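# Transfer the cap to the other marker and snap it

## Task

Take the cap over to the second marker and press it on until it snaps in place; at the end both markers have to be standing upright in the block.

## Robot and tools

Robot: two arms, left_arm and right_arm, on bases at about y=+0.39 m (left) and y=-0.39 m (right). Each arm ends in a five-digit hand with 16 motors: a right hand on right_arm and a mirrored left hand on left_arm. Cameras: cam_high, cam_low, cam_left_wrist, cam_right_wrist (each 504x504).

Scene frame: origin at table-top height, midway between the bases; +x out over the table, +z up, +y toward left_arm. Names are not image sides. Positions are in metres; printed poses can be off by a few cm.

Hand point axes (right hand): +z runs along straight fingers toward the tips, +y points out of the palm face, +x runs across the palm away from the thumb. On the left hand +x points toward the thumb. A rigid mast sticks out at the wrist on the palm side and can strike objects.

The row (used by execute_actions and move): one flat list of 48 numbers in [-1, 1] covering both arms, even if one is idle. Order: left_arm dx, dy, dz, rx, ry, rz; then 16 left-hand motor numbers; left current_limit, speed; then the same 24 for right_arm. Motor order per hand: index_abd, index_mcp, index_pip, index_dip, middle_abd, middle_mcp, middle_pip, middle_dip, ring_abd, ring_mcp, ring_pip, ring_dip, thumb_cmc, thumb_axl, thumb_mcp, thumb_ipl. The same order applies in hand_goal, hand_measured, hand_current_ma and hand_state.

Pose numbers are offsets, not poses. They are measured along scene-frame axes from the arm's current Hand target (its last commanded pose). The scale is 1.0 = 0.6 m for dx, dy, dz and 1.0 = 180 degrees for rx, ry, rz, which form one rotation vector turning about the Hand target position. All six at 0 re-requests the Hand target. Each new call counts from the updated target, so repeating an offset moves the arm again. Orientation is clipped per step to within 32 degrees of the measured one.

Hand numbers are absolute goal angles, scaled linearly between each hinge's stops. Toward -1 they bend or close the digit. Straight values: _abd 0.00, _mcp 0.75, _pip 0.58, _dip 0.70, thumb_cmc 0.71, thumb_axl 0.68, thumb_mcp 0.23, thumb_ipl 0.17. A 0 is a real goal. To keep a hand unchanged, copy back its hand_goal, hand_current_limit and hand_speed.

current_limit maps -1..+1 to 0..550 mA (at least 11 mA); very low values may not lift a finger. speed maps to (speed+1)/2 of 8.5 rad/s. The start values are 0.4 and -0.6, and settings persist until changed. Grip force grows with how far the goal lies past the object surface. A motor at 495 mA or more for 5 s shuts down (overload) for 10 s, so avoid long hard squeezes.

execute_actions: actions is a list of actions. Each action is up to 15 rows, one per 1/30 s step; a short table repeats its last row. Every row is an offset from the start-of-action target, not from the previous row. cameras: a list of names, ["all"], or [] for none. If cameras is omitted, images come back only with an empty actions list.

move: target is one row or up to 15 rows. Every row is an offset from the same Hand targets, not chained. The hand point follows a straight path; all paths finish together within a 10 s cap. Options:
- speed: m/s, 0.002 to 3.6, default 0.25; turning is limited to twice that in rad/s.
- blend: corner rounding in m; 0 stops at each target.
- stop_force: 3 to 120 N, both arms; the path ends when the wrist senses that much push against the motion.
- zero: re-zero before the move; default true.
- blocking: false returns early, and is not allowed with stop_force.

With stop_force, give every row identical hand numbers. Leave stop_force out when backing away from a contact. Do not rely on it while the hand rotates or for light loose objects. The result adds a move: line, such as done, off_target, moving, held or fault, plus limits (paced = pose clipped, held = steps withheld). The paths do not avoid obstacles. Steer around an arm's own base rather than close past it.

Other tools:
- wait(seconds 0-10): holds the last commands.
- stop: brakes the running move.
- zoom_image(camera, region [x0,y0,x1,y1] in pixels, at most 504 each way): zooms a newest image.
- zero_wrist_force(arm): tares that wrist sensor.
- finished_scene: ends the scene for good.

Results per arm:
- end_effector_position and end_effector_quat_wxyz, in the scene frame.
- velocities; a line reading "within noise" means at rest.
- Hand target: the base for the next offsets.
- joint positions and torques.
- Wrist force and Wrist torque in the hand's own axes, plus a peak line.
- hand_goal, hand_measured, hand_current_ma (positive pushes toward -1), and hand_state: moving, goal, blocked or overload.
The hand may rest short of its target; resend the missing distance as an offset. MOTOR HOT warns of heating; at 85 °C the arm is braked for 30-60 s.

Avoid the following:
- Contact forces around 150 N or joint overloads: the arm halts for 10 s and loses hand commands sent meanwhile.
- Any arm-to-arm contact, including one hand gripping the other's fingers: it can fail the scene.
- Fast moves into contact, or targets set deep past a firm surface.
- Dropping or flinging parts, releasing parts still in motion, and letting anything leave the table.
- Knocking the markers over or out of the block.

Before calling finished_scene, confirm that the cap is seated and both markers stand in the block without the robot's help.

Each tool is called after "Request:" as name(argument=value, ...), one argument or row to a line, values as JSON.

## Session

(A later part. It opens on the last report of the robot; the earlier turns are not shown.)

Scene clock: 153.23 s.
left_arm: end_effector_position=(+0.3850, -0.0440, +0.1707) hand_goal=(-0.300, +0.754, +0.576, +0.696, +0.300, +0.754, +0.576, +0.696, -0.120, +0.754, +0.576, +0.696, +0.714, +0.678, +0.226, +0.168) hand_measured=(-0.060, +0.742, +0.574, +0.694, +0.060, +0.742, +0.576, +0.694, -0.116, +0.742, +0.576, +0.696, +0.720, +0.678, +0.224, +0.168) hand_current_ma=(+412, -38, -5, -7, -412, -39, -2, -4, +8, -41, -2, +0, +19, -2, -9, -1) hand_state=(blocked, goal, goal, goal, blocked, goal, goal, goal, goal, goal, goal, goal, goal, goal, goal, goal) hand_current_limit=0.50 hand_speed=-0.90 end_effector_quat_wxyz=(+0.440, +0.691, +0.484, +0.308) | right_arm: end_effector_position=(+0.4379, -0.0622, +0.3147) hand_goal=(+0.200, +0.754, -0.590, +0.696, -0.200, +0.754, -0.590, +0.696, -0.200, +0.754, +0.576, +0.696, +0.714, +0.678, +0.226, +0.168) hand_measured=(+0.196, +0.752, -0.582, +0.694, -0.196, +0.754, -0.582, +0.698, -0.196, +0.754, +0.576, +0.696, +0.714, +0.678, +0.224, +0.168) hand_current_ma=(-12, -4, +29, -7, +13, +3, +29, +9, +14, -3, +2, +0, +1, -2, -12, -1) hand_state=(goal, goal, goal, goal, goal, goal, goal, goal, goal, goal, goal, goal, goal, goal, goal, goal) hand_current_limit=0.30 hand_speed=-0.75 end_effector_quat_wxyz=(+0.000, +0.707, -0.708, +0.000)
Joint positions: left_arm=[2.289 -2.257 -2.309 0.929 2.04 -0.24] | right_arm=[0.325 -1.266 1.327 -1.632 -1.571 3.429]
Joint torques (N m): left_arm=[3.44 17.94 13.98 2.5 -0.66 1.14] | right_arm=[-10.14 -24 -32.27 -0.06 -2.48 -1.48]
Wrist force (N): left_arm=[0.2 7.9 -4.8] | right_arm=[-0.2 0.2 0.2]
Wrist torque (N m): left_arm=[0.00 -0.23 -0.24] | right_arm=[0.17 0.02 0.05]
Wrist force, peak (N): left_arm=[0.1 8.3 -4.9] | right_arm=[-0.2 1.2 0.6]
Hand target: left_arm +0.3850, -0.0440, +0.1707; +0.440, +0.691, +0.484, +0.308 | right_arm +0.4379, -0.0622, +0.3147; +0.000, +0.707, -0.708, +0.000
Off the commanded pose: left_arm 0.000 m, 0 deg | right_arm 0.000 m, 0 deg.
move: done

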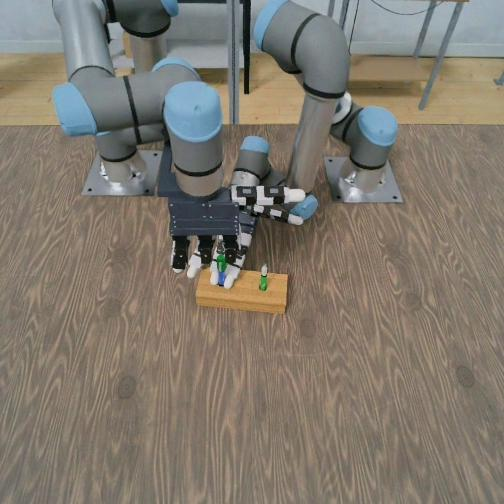

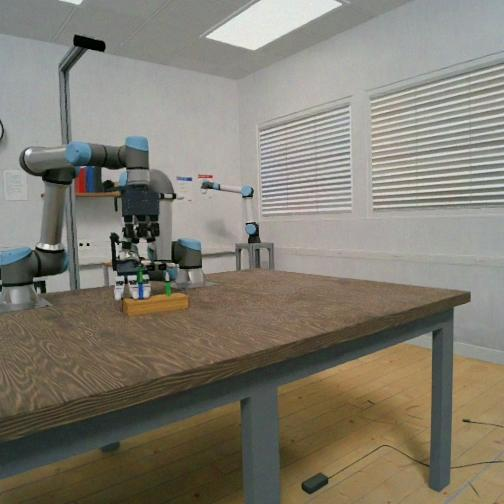

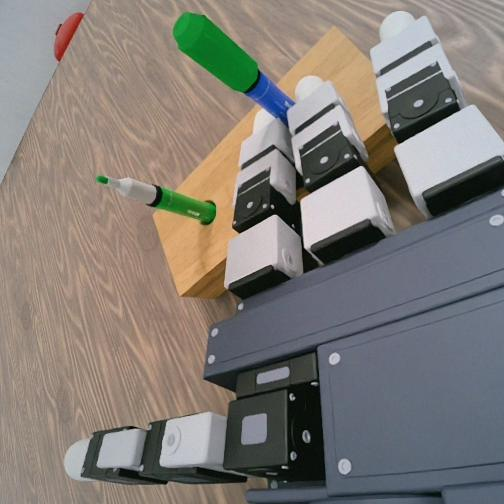

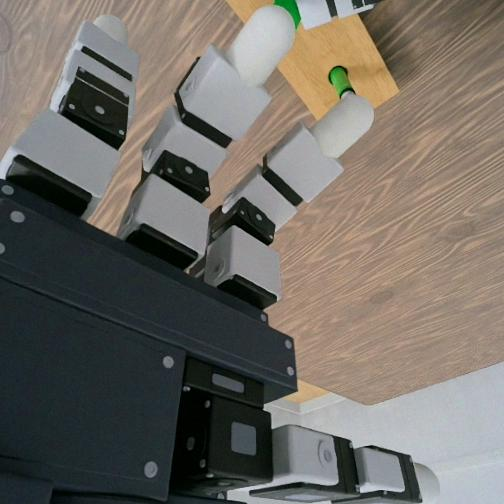

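Request:
move(
  target=[0,0,0,0,0,0, -0.3,0.754,0.576,0.696,0.3,0.754,0.576,0.696,-0.12,0.754,0.576,0.696,0.714,0.678,0.226,0.168,0.5,-0.9, 0,-0.0047,-0.166,0,0,0, 0.2,0.754,-0.591,0.696,-0.2,0.754,-0.591,0.696,-0.2,0.754,0.576,0.696,0.714,0.678,0.226,0.168,0.3,-0.75],
  speed=0.12,
  cameras=["all"],
)

Request:
zoom_image(
  camera="cam_high",
  region=[170, 200, 290, 320],
)

Request:
zoom_image(
  camera="cam_low",
  region=[90, 210, 200, 320],
)

Request:
zoom_image(
  camera="cam_right_wrist",
  region=[200, 0, 400, 200],
)

Request:
zoom_image(
  camera="cam_left_wrist",
  region=[100, 0, 350, 200],
)

Scene clock: 156.07 s.
left_arm: end_effector_position=(+0.3850, -0.0440, +0.1707) hand_goal=(-0.300, +0.754, +0.576, +0.696, +0.300, +0.754, +0.576, +0.696, -0.120, +0.754, +0.576, +0.696, +0.714, +0.678, +0.226, +0.168) hand_measured=(-0.060, +0.742, +0.574, +0.694, +0.060, +0.742, +0.576, +0.694, -0.116, +0.742, +0.576, +0.696, +0.720, +0.678, +0.224, +0.168) hand_current_ma=(+412, -38, -5, -7, -412, -39, -2, -4, +8, -41, -2, +0, +19, -2, -9, -1) hand_state=(blocked, goal, goal, goal, blocked, goal, goal, goal, goal, goal, goal, goal, goal, goal, goal, goal) hand_current_limit=0.50 hand_speed=-0.90 end_effector_quat_wxyz=(+0.440, +0.691, +0.484, +0.308) | right_arm: end_effector_position=(+0.4379, -0.0650, +0.2152) hand_goal=(+0.200, +0.754, -0.590, +0.696, -0.200, +0.754, -0.590, +0.696, -0.200, +0.754, +0.576, +0.696, +0.714, +0.678, +0.226, +0.168) hand_measured=(+0.196, +0.752, -0.582, +0.694, -0.196, +0.754, -0.582, +0.698, -0.196, +0.754, +0.576, +0.696, +0.714, +0.678, +0.224, +0.168) hand_current_ma=(-12, -4, +28, -7, +13, +3, +28, +9, +14, -3, +2, +0, +1, -2, -12, -1) hand_state=(goal, goal, goal, goal, goal, goal, goal, goal, goal, goal, goal, goal, goal, goal, goal, goal) hand_current_limit=0.30 hand_speed=-0.75 end_effector_quat_wxyz=(+0.000, +0.707, -0.708, +0.000)
Joint positions: left_arm=[2.289 -2.257 -2.309 0.929 2.04 -0.24] | right_arm=[0.321 -1.227 1.532 -1.877 -1.571 3.425]
Joint torques (N m): left_arm=[2.33 16.46 12.9 2.55 -0.66 1.54] | right_arm=[-10.29 -24.46 -11.07 -5.51 2.42 -1.52]
Wrist force (N): left_arm=[0.2 8.2 -4.9] | right_arm=[0.2 0.8 0.4]
Wrist torque (N m): left_arm=[0.02 -0.22 -0.25] | right_arm=[0.20 -0.03 0.07]
Wrist force, peak (N): left_arm=[0.4 8.3 -5.1] | right_arm=[0.4 0.9 1.4]
Hand target: left_arm +0.3850, -0.0440, +0.1707; +0.440, +0.691, +0.484, +0.308 | right_arm +0.4379, -0.0650, +0.2151; +0.000, +0.707, -0.708, +0.000
Off the commanded pose: left_arm 0.000 m, 0 deg | right_arm 0.000 m, 0 deg.
move: done

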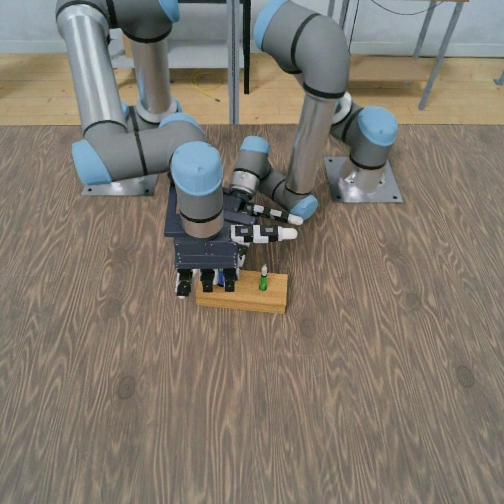

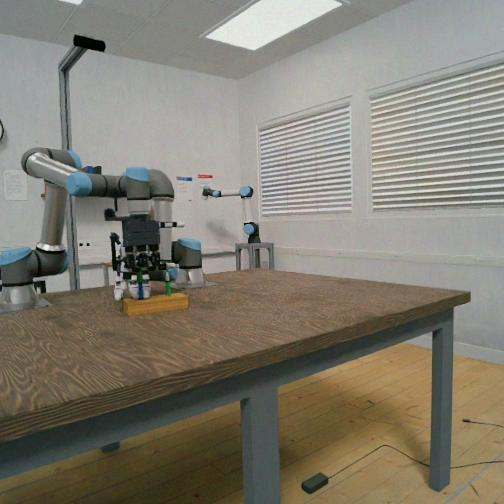

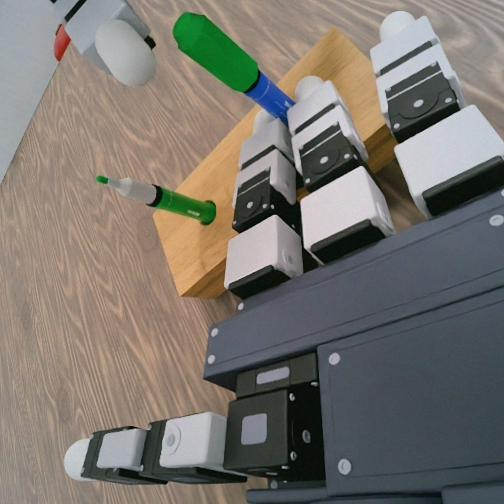

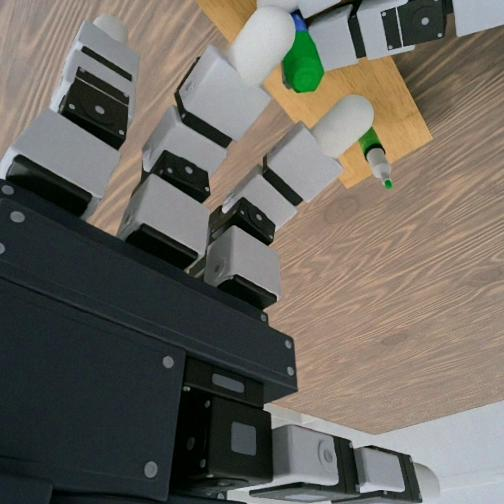

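Scaled by 4.200.

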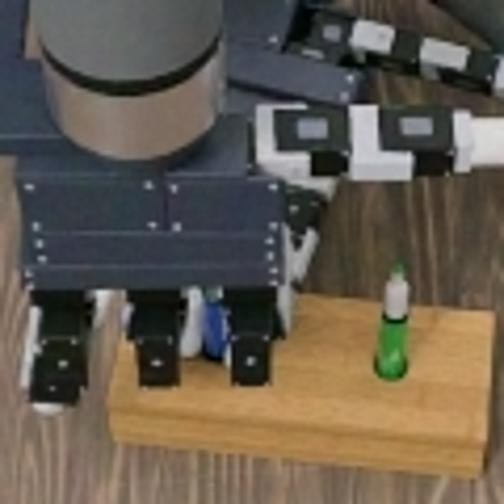

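Scaled by 4.582.

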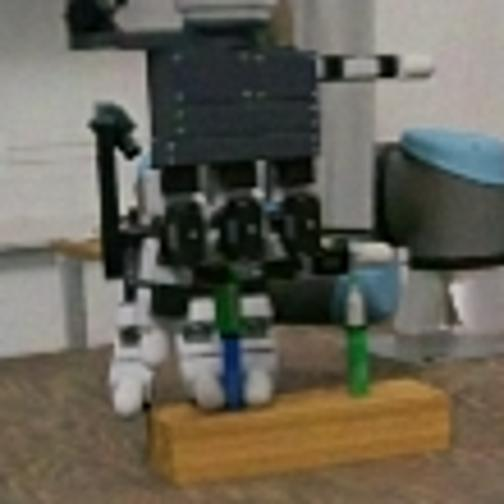

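Scaled by 2.520.

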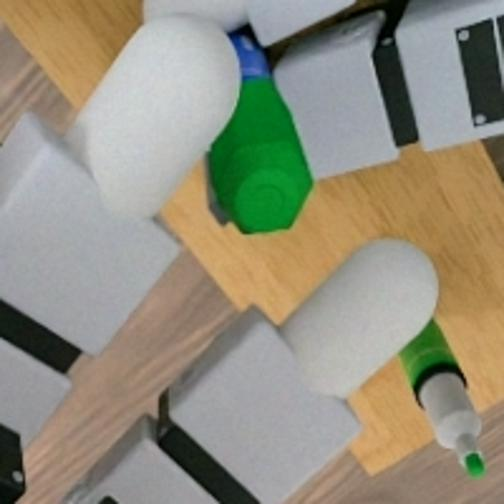

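Scaled by 2.016.

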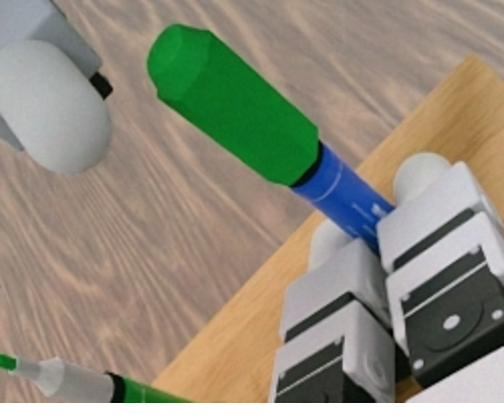

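Request:
move(
  target=[
    [0,0,0,0,0,0, -0.3,0.754,0.576,0.696,0.3,0.754,0.576,0.696,-0.12,0.754,0.576,0.696,0.714,0.678,0.226,0.168,0.5,-0.9, 0.006,0.0067,0,0,0,0, 0.2,0.754,-0.591,0.696,-0.2,0.754,-0.591,0.696,-0.2,0.754,0.576,0.696,0.714,0.678,0.226,0.168,0.3,-0.75],
    [0,0,0,0,0,0, -0.3,0.754,0.576,0.696,0.3,0.754,0.576,0.696,-0.12,0.754,0.576,0.696,0.714,0.678,0.226,0.168,0.5,-0.9, 0.006,0.0067,-0.0912,0,0,0, 0.2,0.754,-0.591,0.696,-0.2,0.754,-0.591,0.696,-0.2,0.754,0.576,0.696,0.714,0.678,0.226,0.168,0.3,-0.75],
  ],
  speed=0.05,
  stop_force=5,
  cameras=["all"],
)

Request:
zoom_image(
  camera="cam_low",
  region=[90, 210, 200, 320],
)

Request:
zoom_image(
  camera="cam_right_wrist",
  region=[200, 0, 400, 200],
)

Request:
zoom_image(
  camera="cam_left_wrist",
  region=[100, 0, 350, 200],
)

Scene clock: 159.73 s.
left_arm: end_effector_position=(+0.3850, -0.0440, +0.1707) hand_goal=(-0.300, +0.754, +0.576, +0.696, +0.300, +0.754, +0.576, +0.696, -0.120, +0.754, +0.576, +0.696, +0.714, +0.678, +0.226, +0.168) hand_measured=(-0.060, +0.742, +0.574, +0.694, +0.060, +0.742, +0.576, +0.694, -0.116, +0.742, +0.576, +0.696, +0.720, +0.678, +0.224, +0.168) hand_current_ma=(+412, -38, -5, -7, -412, -39, -2, -4, +8, -41, -2, +0, +19, -2, -9, -1) hand_state=(blocked, goal, goal, goal, blocked, goal, goal, goal, goal, goal, goal, goal, goal, goal, goal, goal) hand_current_limit=0.50 hand_speed=-0.90 end_effector_quat_wxyz=(+0.440, +0.691, +0.484, +0.308) | right_arm: end_effector_position=(+0.4415, -0.0610, +0.1604) hand_goal=(+0.200, +0.754, -0.590, +0.696, -0.200, +0.754, -0.590, +0.696, -0.200, +0.754, +0.576, +0.696, +0.714, +0.678, +0.226, +0.168) hand_measured=(+0.196, +0.752, -0.582, +0.694, -0.196, +0.754, -0.582, +0.698, -0.196, +0.754, +0.576, +0.696, +0.714, +0.678, +0.224, +0.168) hand_current_ma=(-11, -3, +28, -7, +12, +3, +28, +9, +14, -3, +2, +0, +1, -2, -12, -1) hand_state=(goal, goal, goal, goal, goal, goal, goal, goal, goal, goal, goal, goal, goal, goal, goal, goal) hand_current_limit=0.30 hand_speed=-0.75 end_effector_quat_wxyz=(+0.000, +0.707, -0.708, +0.000)
Joint positions: left_arm=[2.289 -2.257 -2.309 0.929 2.04 -0.24] | right_arm=[0.325 -1.169 1.599 -2.002 -1.571 3.43]
Joint torques (N m): left_arm=[1.87 16.79 14.31 2.58 -0.65 1.31] | right_arm=[11.14 -26 -10.37 -5.63 -2.12 1.24]
Wrist force (N): left_arm=[0.4 8.2 -4.8] | right_arm=[0.1 0.6 0.0]
Wrist torque (N m): left_arm=[0.00 -0.24 -0.23] | right_arm=[0.21 -0.04 -0.04]
Wrist force, peak (N): left_arm=[0.2 8.3 -4.9] | right_arm=[0.6 1.3 0.0]
Hand target: left_arm +0.3850, -0.0440, +0.1707; +0.440, +0.691, +0.484, +0.308 | right_arm +0.4415, -0.0610, +0.1604; +0.000, +0.707, -0.708, +0.000
Off the commanded pose: left_arm 0.000 m, 0 deg | right_arm 0.000 m, 0 deg.
move: done

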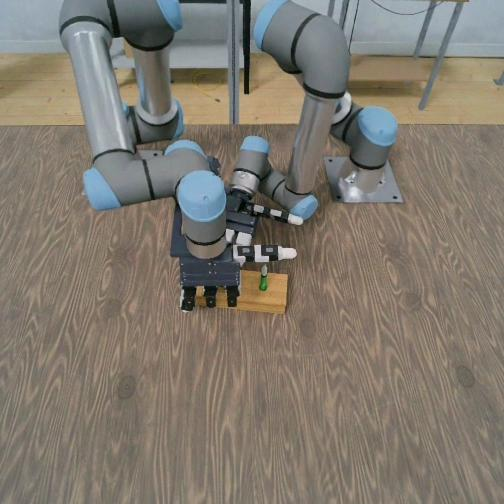

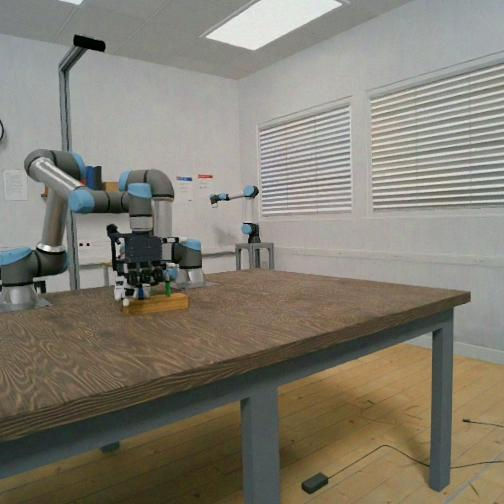

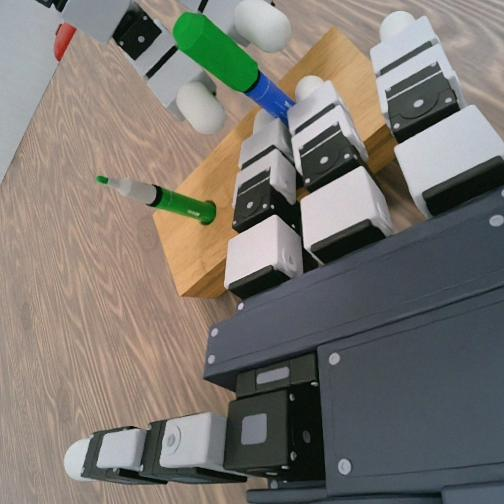

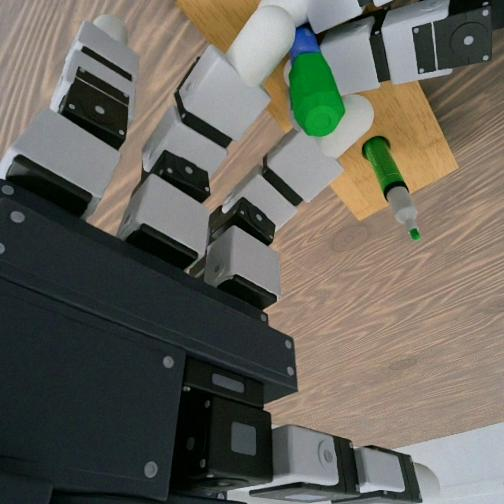

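Scaled by 4.582.

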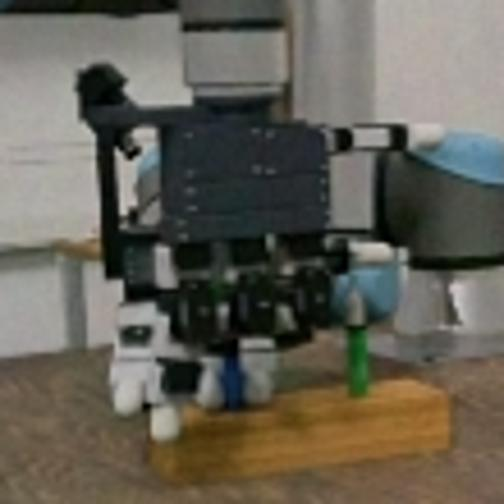

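Scaled by 2.520.

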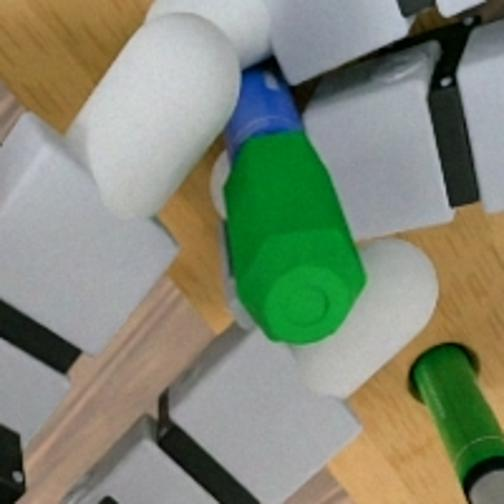

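Scaled by 2.016.

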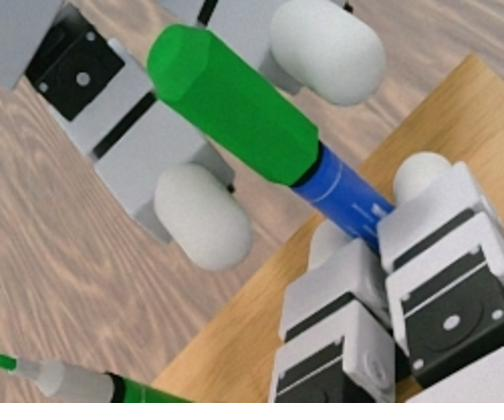

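Request:
move(
  target=[0,0,0,0,0,0, -0.3,0.754,0.576,0.696,0.3,0.754,0.576,0.696,-0.12,0.754,0.576,0.696,0.714,0.678,0.226,0.168,0.5,-0.9, 0,0,0,0,0,0, -0.3,0.754,-0.591,0.696,0.3,0.754,-0.591,0.696,-0.2,0.754,0.576,0.696,0.714,0.678,0.226,0.168,-0.3,-0.92],
  speed=0.05,
  cameras=["cam_left_wrist","cam_right_wrist"],
)

Request:
zoom_image(
  camera="cam_right_wrist",
  region=[200, 0, 400, 200],
)

Request:
zoom_image(
  camera="cam_left_wrist",
  region=[100, 0, 350, 200],
)

Scene clock: 161.83 s.
left_arm: end_effector_position=(+0.3850, -0.0440, +0.1707) hand_goal=(-0.300, +0.754, +0.576, +0.696, +0.300, +0.754, +0.576, +0.696, -0.120, +0.754, +0.576, +0.696, +0.714, +0.678, +0.226, +0.168) hand_measured=(-0.060, +0.742, +0.572, +0.694, +0.060, +0.742, +0.572, +0.694, -0.116, +0.742, +0.576, +0.696, +0.720, +0.678, +0.224, +0.168) hand_current_ma=(+412, -38, -9, -3, -412, -40, -14, -4, +8, -42, -2, +0, +19, -2, -9, -1) hand_state=(blocked, goal, goal, goal, blocked, goal, goal, goal, goal, goal, goal, goal, goal, goal, goal, goal) hand_current_limit=0.50 hand_speed=-0.90 end_effector_quat_wxyz=(+0.440, +0.691, +0.484, +0.308) | right_arm: end_effector_position=(+0.4415, -0.0610, +0.1604) hand_goal=(-0.300, +0.754, -0.590, +0.696, +0.300, +0.754, -0.590, +0.696, -0.200, +0.754, +0.576, +0.696, +0.714, +0.678, +0.226, +0.168) hand_measured=(-0.126, +0.762, -0.588, +0.694, +0.092, +0.756, -0.582, +0.698, -0.196, +0.754, +0.576, +0.696, +0.714, +0.678, +0.224, +0.168) hand_current_ma=(+193, +31, +6, -6, -192, +5, +28, +9, +14, -3, +2, +0, +1, -2, -12, -1) hand_state=(blocked, goal, goal, goal, blocked, goal, goal, goal, goal, goal, goal, goal, goal, goal, goal, goal) hand_current_limit=-0.30 hand_speed=-0.92 end_effector_quat_wxyz=(+0.000, +0.707, -0.708, +0.000)
Joint positions: left_arm=[2.289 -2.257 -2.309 0.929 2.04 -0.24] | right_arm=[0.325 -1.169 1.599 -2.002 -1.571 3.43]
Joint torques (N m): left_arm=[1.89 18.1 13.44 2.46 -0.74 1.35] | right_arm=[11.28 -27.06 -11.48 -5.48 -1.96 1.13]
Wrist force (N): left_arm=[1.6 6.7 -2.6] | right_arm=[0.8 1.2 1.6]
Wrist torque (N m): left_arm=[-0.19 -0.08 -0.12] | right_arm=[0.16 -0.03 -0.03]
Wrist force, peak (N): left_arm=[0.3 8.3 -4.9] | right_arm=[0.8 1.2 1.6]
Hand target: left_arm +0.3850, -0.0440, +0.1707; +0.440, +0.691, +0.484, +0.308 | right_arm +0.4415, -0.0610, +0.1604; +0.000, +0.707, -0.708, +0.000
Off the commanded pose: left_arm 0.000 m, 0 deg | right_arm 0.000 m, 0 deg.
move: done
Images, in order (width x height): cam_left_wrist 504x504, cam_right_wrist 504x504.

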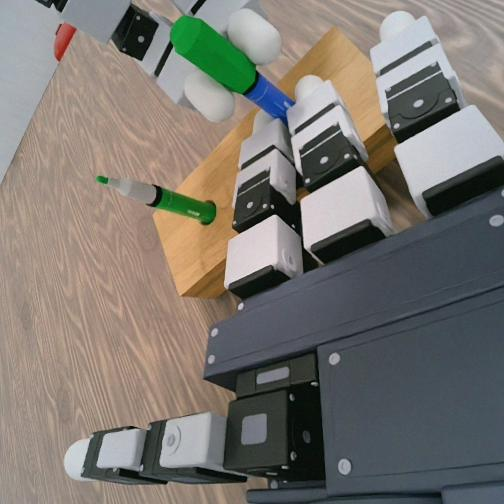

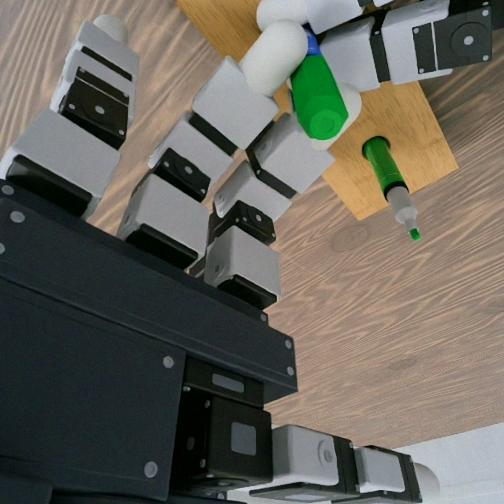

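Scaled by 2.520.

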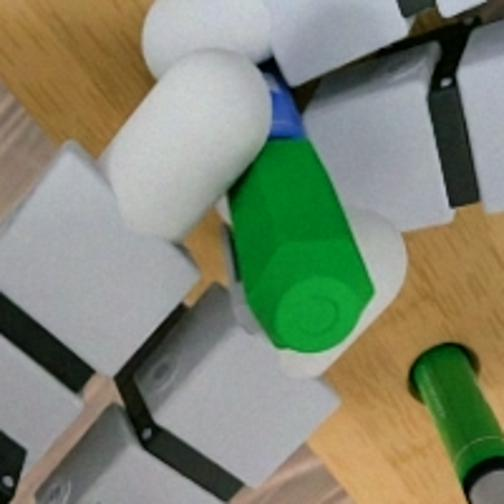

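Scaled by 2.016.

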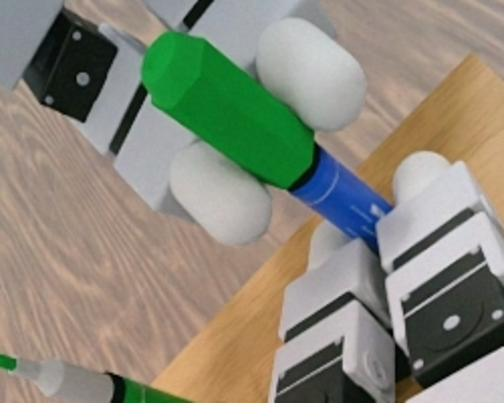

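Request:
move(
  target=[0,0,0,0,0,0, -0.3,0.754,0.576,0.696,0.3,0.754,0.576,0.696,-0.12,0.754,0.576,0.696,0.714,0.678,0.226,0.168,0.75,-0.9, 0,0,0,0,0,0, -0.5,0.754,-0.591,0.696,0.5,0.754,-0.591,0.696,-0.2,0.754,0.576,0.696,0.714,0.678,0.226,0.168,0.75,-0.92],
  speed=0.05,
)

Request:
move(
  target=[0,0,0,0,0,0, -0.3,0.754,0.576,0.696,0.3,0.754,0.576,0.696,-0.12,0.754,0.576,0.696,0.714,0.678,0.226,0.168,0.75,-0.9, 0,0,0.01,0,0,0, -0.5,0.754,-0.591,0.696,0.5,0.754,-0.591,0.696,-0.2,0.754,0.576,0.696,0.714,0.678,0.226,0.168,0.75,-0.92],
  speed=0.02,
  cameras=["cam_left_wrist","cam_right_wrist"],
)

Request:
zoom_image(
  camera="cam_right_wrist",
  region=[200, 0, 400, 200],
)

Request:
zoom_image(
  camera="cam_left_wrist",
  region=[100, 0, 350, 200],
)

Scene clock: 163.83 s.
left_arm: end_effector_position=(+0.3850, -0.0440, +0.1707) hand_goal=(-0.300, +0.754, +0.576, +0.696, +0.300, +0.754, +0.576, +0.696, -0.120, +0.754, +0.576, +0.696, +0.714, +0.678, +0.226, +0.168) hand_measured=(-0.060, +0.742, +0.566, +0.694, +0.060, +0.742, +0.568, +0.692, -0.116, +0.742, +0.576, +0.696, +0.720, +0.678, +0.224, +0.168) hand_current_ma=(+481, -38, -29, -8, -481, -41, -28, -10, +8, -42, -2, +0, +19, -2, -9, -1) hand_state=(blocked, goal, goal, goal, blocked, goal, goal, goal, goal, goal, goal, goal, goal, goal, goal, goal) hand_current_limit=0.75 hand_speed=-0.90 end_effector_quat_wxyz=(+0.440, +0.691, +0.484, +0.308) | right_arm: end_effector_position=(+0.4415, -0.0610, +0.1604) hand_goal=(-0.500, +0.754, -0.590, +0.696, +0.500, +0.754, -0.590, +0.696, -0.200, +0.754, +0.576, +0.696, +0.714, +0.678, +0.226, +0.168) hand_measured=(-0.206, +0.788, -0.606, +0.690, +0.102, +0.748, -0.582, +0.698, -0.196, +0.754, +0.576, +0.696, +0.714, +0.678, +0.224, +0.168) hand_current_ma=(+481, +149, -62, -24, -481, -22, +28, +9, +14, -3, +2, +0, +1, -2, -12, -1) hand_state=(blocked, blocked, goal, goal, blocked, goal, goal, goal, goal, goal, goal, goal, goal, goal, goal, goal) hand_current_limit=0.75 hand_speed=-0.92 end_effector_quat_wxyz=(+0.000, +0.707, -0.708, +0.000)
Joint positions: left_arm=[2.289 -2.257 -2.309 0.929 2.04 -0.24] | right_arm=[0.325 -1.169 1.599 -2.002 -1.571 3.43]
Joint torques (N m): left_arm=[1.04 21.5 13.29 2.63 -0.72 1.21] | right_arm=[11.63 -30.61 -16.69 -5.43 -2.12 1.3]
Wrist force (N): left_arm=[0.7 6.5 -1.0] | right_arm=[0.1 1.0 2.4]
Wrist torque (N m): left_arm=[-0.36 -0.17 -0.20] | right_arm=[0.16 -0.04 -0.05]
Wrist force, peak (N): left_arm=[1.4 7.1 -2.5] | right_arm=[0.0 0.9 2.9]
Hand target: left_arm +0.3850, -0.0440, +0.1707; +0.440, +0.691, +0.484, +0.308 | right_arm +0.4415, -0.0610, +0.1604; +0.000, +0.707, -0.708, +0.000
Off the commanded pose: left_arm 0.000 m, 0 deg | right_arm 0.000 m, 0 deg.
move: done

Scene clock: 164.60 s.
left_arm: end_effector_position=(+0.3850, -0.0440, +0.1707) hand_goal=(-0.300, +0.754, +0.576, +0.696, +0.300, +0.754, +0.576, +0.696, -0.120, +0.754, +0.576, +0.696, +0.714, +0.678, +0.226, +0.168) hand_measured=(-0.060, +0.728, +0.556, +0.690, +0.062, +0.728, +0.558, +0.688, -0.116, +0.742, +0.576, +0.696, +0.720, +0.678, +0.224, +0.168) hand_current_ma=(+481, -102, -67, -20, -481, -99, -61, -25, +8, -42, -2, +0, +19, -2, -9, -1) hand_state=(blocked, blocked, goal, goal, blocked, blocked, goal, goal, goal, goal, goal, goal, goal, goal, goal, goal) hand_current_limit=0.75 hand_speed=-0.90 end_effector_quat_wxyz=(+0.440, +0.691, +0.484, +0.308) | right_arm: end_effector_position=(+0.4415, -0.0610, +0.1663) hand_goal=(-0.500, +0.754, -0.590, +0.696, +0.500, +0.754, -0.590, +0.696, -0.200, +0.754, +0.576, +0.696, +0.714, +0.678, +0.226, +0.168) hand_measured=(-0.208, +0.806, -0.600, +0.690, +0.102, +0.756, -0.570, +0.702, -0.196, +0.754, +0.576, +0.696, +0.714, +0.678, +0.224, +0.168) hand_current_ma=(+481, +240, -38, -24, -481, +5, +78, +24, +14, -3, +2, +0, +1, -2, -12, -1) hand_state=(blocked, blocked, goal, goal, blocked, goal, goal, goal, goal, goal, goal, goal, goal, goal, goal, goal) hand_current_limit=0.75 hand_speed=-0.92 end_effector_quat_wxyz=(+0.000, +0.707, -0.708, +0.000)
Joint positions: left_arm=[2.289 -2.257 -2.309 0.929 2.04 -0.24] | right_arm=[0.325 -1.175 1.591 -1.988 -1.571 3.43]
Joint torques (N m): left_arm=[1.22 23.31 13.12 2.66 -0.56 1.44] | right_arm=[11.4 -47.13 -32.97 0.04 -2.08 1.28]
Wrist force (N): left_arm=[1.7 8.0 -3.4] | right_arm=[0.9 0.8 4.7]
Wrist torque (N m): left_arm=[-0.29 -0.08 -0.13] | right_arm=[0.16 -0.04 -0.03]
Wrist force, peak (N): left_arm=[1.6 8.2 -3.5] | right_arm=[0.7 0.6 5.2]
Hand target: left_arm +0.3850, -0.0440, +0.1707; +0.440, +0.691, +0.484, +0.308 | right_arm +0.4415, -0.0610, +0.1664; +0.000, +0.707, -0.708, +0.000
Off the commanded pose: left_arm 0.000 m, 0 deg | right_arm 0.000 m, 0 deg.
move: done
Images, in order (width x height): cam_left_wrist 504x504, cam_right_wrist 504x504.

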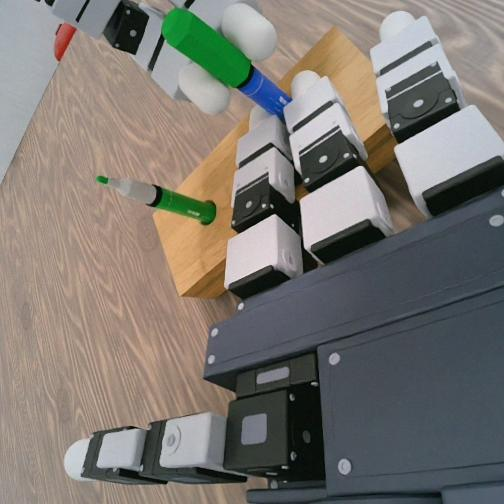

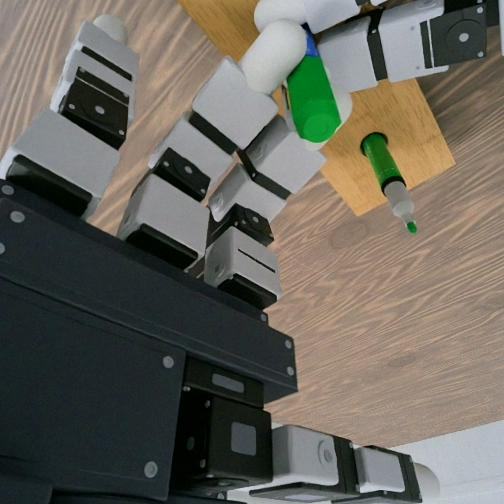

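Scaled by 2.520.

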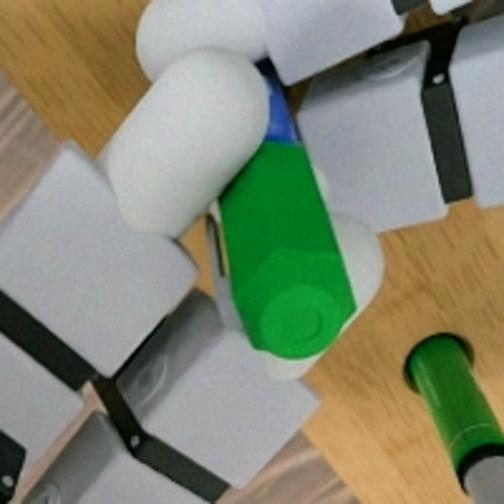

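Scaled by 2.016.

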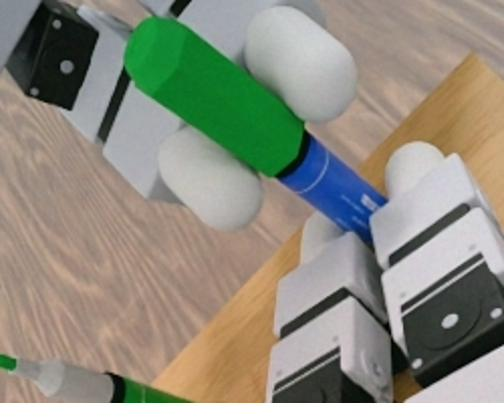

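Request:
move(
  target=[0,0,0,0,0,0, -0.3,0.754,0.576,0.696,0.3,0.754,0.576,0.696,-0.12,0.754,0.576,0.696,0.714,0.678,0.226,0.168,0.75,-0.9, 0,0,0.01,0,0,0, -0.5,0.754,-0.591,0.696,0.5,0.754,-0.591,0.696,-0.2,0.754,0.576,0.696,0.714,0.678,0.226,0.168,0.75,-0.92],
  speed=0.02,
)

Request:
move(
  target=[0,0,0,0,0,0, -0.3,0.754,0.576,0.696,0.3,0.754,0.576,0.696,-0.12,0.754,0.576,0.696,0.714,0.678,0.226,0.168,0.75,-0.9, 0,0,0.01,0,0,0, -0.5,0.754,-0.591,0.696,0.5,0.754,-0.591,0.696,-0.2,0.754,0.576,0.696,0.714,0.678,0.226,0.168,0.75,-0.92],
  speed=0.02,
  cameras=["cam_left_wrist","cam_right_wrist"],
)

Request:
zoom_image(
  camera="cam_right_wrist",
  region=[200, 0, 400, 200],
)

Request:
zoom_image(
  camera="cam_left_wrist",
  region=[100, 0, 350, 200],
)

Scene clock: 166.87 s.
left_arm: end_effector_position=(+0.3850, -0.0440, +0.1707) hand_goal=(-0.300, +0.754, +0.576, +0.696, +0.300, +0.754, +0.576, +0.696, -0.120, +0.754, +0.576, +0.696, +0.714, +0.678, +0.226, +0.168) hand_measured=(-0.060, +0.714, +0.548, +0.686, +0.062, +0.722, +0.554, +0.686, -0.116, +0.742, +0.576, +0.696, +0.720, +0.678, +0.224, +0.168) hand_current_ma=(+481, -165, -106, -34, -481, -131, -78, -33, +8, -42, -2, +0, +19, -2, -9, -1) hand_state=(blocked, blocked, blocked, goal, blocked, blocked, blocked, goal, goal, goal, goal, goal, goal, goal, goal, goal) hand_current_limit=0.75 hand_speed=-0.90 end_effector_quat_wxyz=(+0.440, +0.691, +0.484, +0.308) | right_arm: end_effector_position=(+0.4415, -0.0610, +0.1723) hand_goal=(-0.500, +0.754, -0.590, +0.696, +0.500, +0.754, -0.590, +0.696, -0.200, +0.754, +0.576, +0.696, +0.714, +0.678, +0.226, +0.168) hand_measured=(-0.208, +0.818, -0.592, +0.692, +0.102, +0.760, -0.560, +0.708, -0.196, +0.754, +0.576, +0.696, +0.714, +0.678, +0.224, +0.168) hand_current_ma=(+481, +297, -6, -15, -481, +25, +124, +44, +14, -3, +2, +0, +1, -2, -12, -1) hand_state=(blocked, blocked, goal, goal, blocked, goal, blocked, goal, goal, goal, goal, goal, goal, goal, goal, goal) hand_current_limit=0.75 hand_speed=-0.92 end_effector_quat_wxyz=(+0.000, +0.707, -0.708, +0.000)
Joint positions: left_arm=[2.289 -2.257 -2.309 0.929 2.04 -0.24] | right_arm=[0.325 -1.18 1.583 -1.974 -1.571 3.43]
Joint torques (N m): left_arm=[1.13 27.67 12.3 2.05 -0.51 1.33] | right_arm=[9.1 -48.32 -33.57 -0.15 -1.69 1.36]
Wrist force (N): left_arm=[1.9 9.0 -4.0] | right_arm=[1.2 0.8 6.2]
Wrist torque (N m): left_arm=[-0.26 -0.08 -0.13] | right_arm=[0.12 -0.08 -0.02]
Wrist force, peak (N): left_arm=[1.9 9.0 -4.0] | right_arm=[1.0 0.8 6.5]
Hand target: left_arm +0.3850, -0.0440, +0.1707; +0.440, +0.691, +0.484, +0.308 | right_arm +0.4415, -0.0610, +0.1724; +0.000, +0.707, -0.708, +0.000
Off the commanded pose: left_arm 0.000 m, 0 deg | right_arm 0.000 m, 0 deg.
move: done

Scene clock: 167.63 s.
left_arm: end_effector_position=(+0.3850, -0.0440, +0.1707) hand_goal=(-0.300, +0.754, +0.576, +0.696, +0.300, +0.754, +0.576, +0.696, -0.120, +0.754, +0.576, +0.696, +0.714, +0.678, +0.226, +0.168) hand_measured=(-0.060, +0.710, +0.544, +0.684, +0.062, +0.714, +0.550, +0.684, -0.116, +0.742, +0.576, +0.696, +0.720, +0.678, +0.224, +0.168) hand_current_ma=(+481, -184, -116, -36, -481, -159, -93, -39, +8, -42, -2, +0, +19, -2, -9, -1) hand_state=(blocked, blocked, blocked, goal, blocked, blocked, blocked, goal, goal, goal, goal, goal, goal, goal, goal, goal) hand_current_limit=0.75 hand_speed=-0.90 end_effector_quat_wxyz=(+0.440, +0.691, +0.484, +0.308) | right_arm: end_effector_position=(+0.4415, -0.0610, +0.1783) hand_goal=(-0.500, +0.754, -0.590, +0.696, +0.500, +0.754, -0.590, +0.696, -0.200, +0.754, +0.576, +0.696, +0.714, +0.678, +0.226, +0.168) hand_measured=(-0.208, +0.818, -0.592, +0.692, +0.102, +0.760, -0.560, +0.708, -0.196, +0.754, +0.576, +0.696, +0.714, +0.678, +0.224, +0.168) hand_current_ma=(+481, +297, -6, -15, -481, +25, +124, +44, +14, -3, +2, +0, +1, -2, -12, -1) hand_state=(blocked, blocked, goal, goal, blocked, goal, blocked, goal, goal, goal, goal, goal, goal, goal, goal, goal) hand_current_limit=0.75 hand_speed=-0.92 end_effector_quat_wxyz=(+0.000, +0.707, -0.708, +0.000)
Joint positions: left_arm=[2.289 -2.257 -2.309 0.929 2.04 -0.24] | right_arm=[0.325 -1.186 1.574 -1.96 -1.571 3.43]
Joint torques (N m): left_arm=[1.11 29.77 11.34 1.64 -0.45 1.39] | right_arm=[9.05 -48.17 -34.43 -0.05 -1.6 1.25]
Wrist force (N): left_arm=[0.6 9.0 -2.7] | right_arm=[0.2 1.4 5.9]
Wrist torque (N m): left_arm=[-0.44 -0.17 -0.22] | right_arm=[0.14 -0.05 -0.05]
Wrist force, peak (N): left_arm=[1.5 9.3 -3.1] | right_arm=[0.5 1.3 6.5]
Hand target: left_arm +0.3850, -0.0440, +0.1707; +0.440, +0.691, +0.484, +0.308 | right_arm +0.4415, -0.0610, +0.1784; +0.000, +0.707, -0.708, +0.000
Off the commanded pose: left_arm 0.000 m, 0 deg | right_arm 0.000 m, 0 deg.
move: done
Images, in order (width x height): cam_left_wrist 504x504, cam_right_wrist 504x504.

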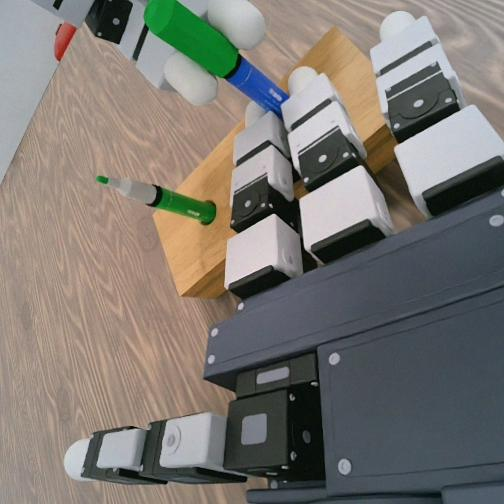

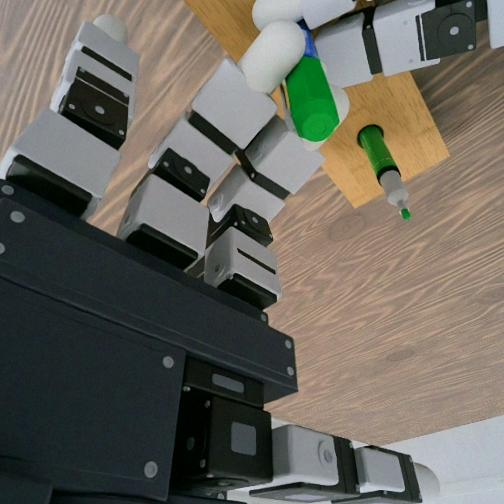

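Scaled by 2.520.

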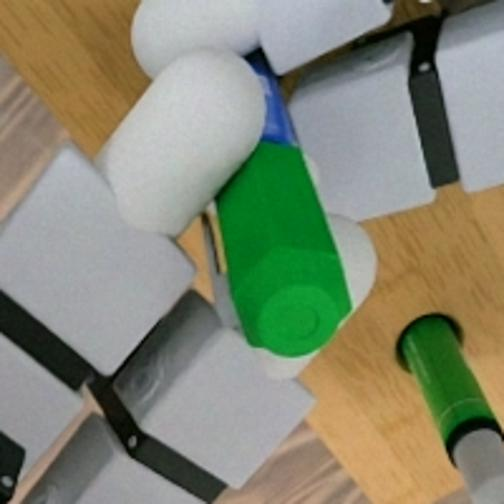

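Scaled by 2.016.

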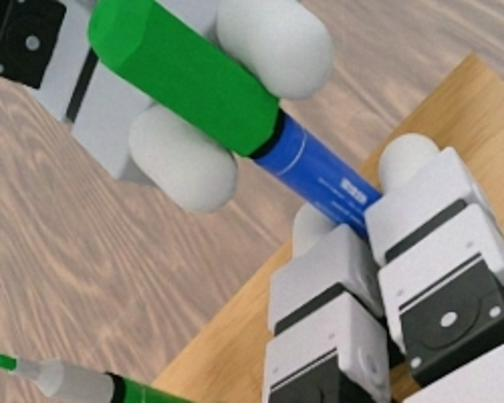

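Request:
move(
  target=[
    [0,0,0,0,0,0, -0.3,0.754,0.576,0.696,0.3,0.754,0.576,0.696,-0.12,0.754,0.576,0.696,0.714,0.678,0.226,0.168,0.75,-0.9, 0,0,-0.0233,0,0,0, -0.5,0.754,-0.591,0.696,0.5,0.754,-0.591,0.696,-0.2,0.754,0.576,0.696,0.714,0.678,0.226,0.168,0.75,-0.92],
    [0,0,0,0,0,0, -0.3,0.754,0.576,0.696,0.3,0.754,0.576,0.696,-0.12,0.754,0.576,0.696,0.714,0.678,0.226,0.168,0.75,-0.9, 0.0057,0.0157,-0.0233,0,0,0, -0.5,0.754,-0.591,0.696,0.5,0.754,-0.591,0.696,-0.2,0.754,0.576,0.696,0.714,0.678,0.226,0.168,0.75,-0.92],
  ],
  speed=0.03,
)

Request:
move(
  target=[0,0,0,0,0,0, -0.3,0.754,0.576,0.696,0.3,0.754,0.576,0.696,-0.12,0.754,0.576,0.696,0.714,0.678,0.226,0.168,0.75,-0.9, 0,0,0.0167,0,0,0, -0.5,0.754,-0.591,0.696,0.5,0.754,-0.591,0.696,-0.2,0.754,0.576,0.696,0.714,0.678,0.226,0.168,0.75,-0.92],
  speed=0.02,
  cameras=["cam_left_wrist","cam_right_wrist"],
)

Request:
zoom_image(
  camera="cam_right_wrist",
  region=[200, 0, 400, 200],
)

Request:
zoom_image(
  camera="cam_left_wrist",
  region=[100, 0, 350, 200],
)

Scene clock: 171.70 s.
left_arm: end_effector_position=(+0.3850, -0.0440, +0.1707) hand_goal=(-0.300, +0.754, +0.576, +0.696, +0.300, +0.754, +0.576, +0.696, -0.120, +0.754, +0.576, +0.696, +0.714, +0.678, +0.226, +0.168) hand_measured=(-0.030, +0.740, +0.554, +0.684, +0.092, +0.738, +0.562, +0.686, -0.118, +0.742, +0.576, +0.696, +0.720, +0.678, +0.224, +0.168) hand_current_ma=(+481, -50, -75, -36, -481, -55, -49, -35, +6, -42, -2, +0, +19, -2, -9, -1) hand_state=(blocked, goal, blocked, goal, blocked, goal, goal, goal, goal, goal, goal, goal, goal, goal, goal, goal) hand_current_limit=0.75 hand_speed=-0.90 end_effector_quat_wxyz=(+0.440, +0.691, +0.484, +0.308) | right_arm: end_effector_position=(+0.4449, -0.0517, +0.1644) hand_goal=(-0.500, +0.754, -0.590, +0.696, +0.500, +0.754, -0.590, +0.696, -0.200, +0.754, +0.576, +0.696, +0.714, +0.678, +0.226, +0.168) hand_measured=(-0.322, +0.812, -0.642, +0.672, +0.102, +0.728, -0.608, +0.690, -0.196, +0.754, +0.576, +0.696, +0.714, +0.678, +0.224, +0.168) hand_current_ma=(+481, +262, -217, -93, -481, -108, -67, -22, +14, -3, +2, +0, +1, -2, -12, -1) hand_state=(blocked, blocked, blocked, blocked, blocked, blocked, goal, goal, goal, goal, goal, goal, goal, goal, goal, goal) hand_current_limit=0.75 hand_speed=-0.92 end_effector_quat_wxyz=(+0.000, +0.707, -0.708, +0.000)
Joint positions: left_arm=[2.289 -2.257 -2.309 0.929 2.04 -0.24] | right_arm=[0.338 -1.156 1.57 -1.985 -1.571 3.442]
Joint torques (N m): left_arm=[0.12 36.96 9.44 -0.41 -0.51 1.31] | right_arm=[12.1 -26.83 -33.14 -0.33 -1.37 1.49]
Wrist force (N): left_arm=[5.3 6.0 -1.3] | right_arm=[2.6 0.9 2.6]
Wrist torque (N m): left_arm=[-0.32 0.25 0.10] | right_arm=[0.13 0.08 -0.05]
Wrist force, peak (N): left_arm=[0.7 9.6 -2.6] | right_arm=[0.0 1.8 6.1]
Hand target: left_arm +0.3850, -0.0440, +0.1707; +0.440, +0.691, +0.484, +0.308 | right_arm +0.4450, -0.0516, +0.1644; +0.000, +0.707, -0.708, +0.000
Off the commanded pose: left_arm 0.000 m, 0 deg | right_arm 0.000 m, 0 deg.
move: done

Scene clock: 172.57 s.
left_arm: end_effector_position=(+0.3850, -0.0440, +0.1707) hand_goal=(-0.300, +0.754, +0.576, +0.696, +0.300, +0.754, +0.576, +0.696, -0.120, +0.754, +0.576, +0.696, +0.714, +0.678, +0.226, +0.168) hand_measured=(-0.028, +0.714, +0.546, +0.684, +0.096, +0.714, +0.550, +0.684, -0.118, +0.742, +0.574, +0.696, +0.720, +0.678, +0.224, +0.168) hand_current_ma=(+481, -162, -109, -40, -481, -160, -94, -40, +4, -42, -5, +0, +19, -2, -9, -1) hand_state=(blocked, blocked, blocked, goal, blocked, blocked, blocked, goal, goal, goal, goal, goal, goal, goal, goal, goal) hand_current_limit=0.75 hand_speed=-0.90 end_effector_quat_wxyz=(+0.440, +0.691, +0.484, +0.308) | right_arm: end_effector_position=(+0.4450, -0.0516, +0.1743) hand_goal=(-0.500, +0.754, -0.590, +0.696, +0.500, +0.754, -0.590, +0.696, -0.200, +0.754, +0.576, +0.696, +0.714, +0.678, +0.226, +0.168) hand_measured=(-0.322, +0.834, -0.618, +0.678, +0.100, +0.754, -0.588, +0.694, -0.196, +0.754, +0.576, +0.696, +0.714, +0.678, +0.224, +0.168) hand_current_ma=(+481, +382, -111, -67, -481, -3, +4, -6, +14, -3, +2, +0, +1, -2, -12, -1) hand_state=(blocked, blocked, blocked, goal, blocked, goal, goal, goal, goal, goal, goal, goal, goal, goal, goal, goal) hand_current_limit=0.75 hand_speed=-0.92 end_effector_quat_wxyz=(+0.000, +0.707, -0.708, +0.000)
Joint positions: left_arm=[2.289 -2.257 -2.309 0.929 2.04 -0.24] | right_arm=[0.338 -1.165 1.555 -1.961 -1.571 3.442]
Joint torques (N m): left_arm=[0.66 35.77 9.45 -0.2 -0.5 1.25] | right_arm=[11.68 -50.29 -35.24 -0.52 -1.61 1.34]
Wrist force (N): left_arm=[4.2 8.4 -4.7] | right_arm=[2.9 0.8 7.5]
Wrist torque (N m): left_arm=[-0.31 0.27 0.05] | right_arm=[0.07 0.02 -0.03]
Wrist force, peak (N): left_arm=[4.5 8.7 -5.0] | right_arm=[2.9 0.8 7.5]
Hand target: left_arm +0.3850, -0.0440, +0.1707; +0.440, +0.691, +0.484, +0.308 | right_arm +0.4450, -0.0516, +0.1744; +0.000, +0.707, -0.708, +0.000
Off the commanded pose: left_arm 0.000 m, 0 deg | right_arm 0.000 m, 0 deg.
move: done
Images, in order (width x height): cam_left_wrist 504x504, cam_right_wrist 504x504.

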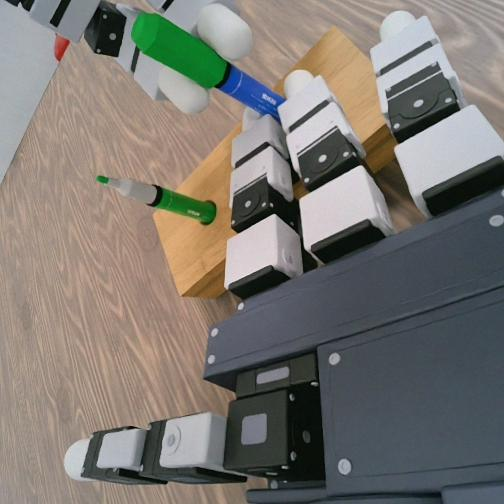

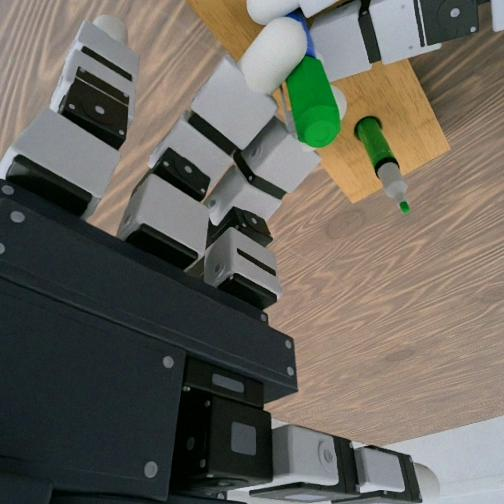

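Scaled by 2.520.

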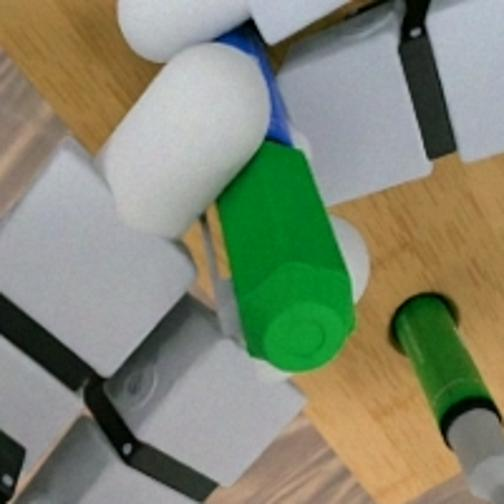

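Scaled by 2.016.

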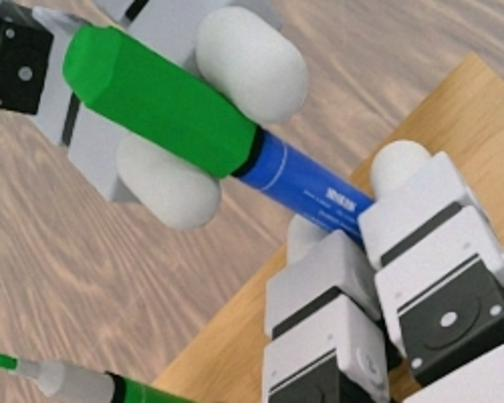

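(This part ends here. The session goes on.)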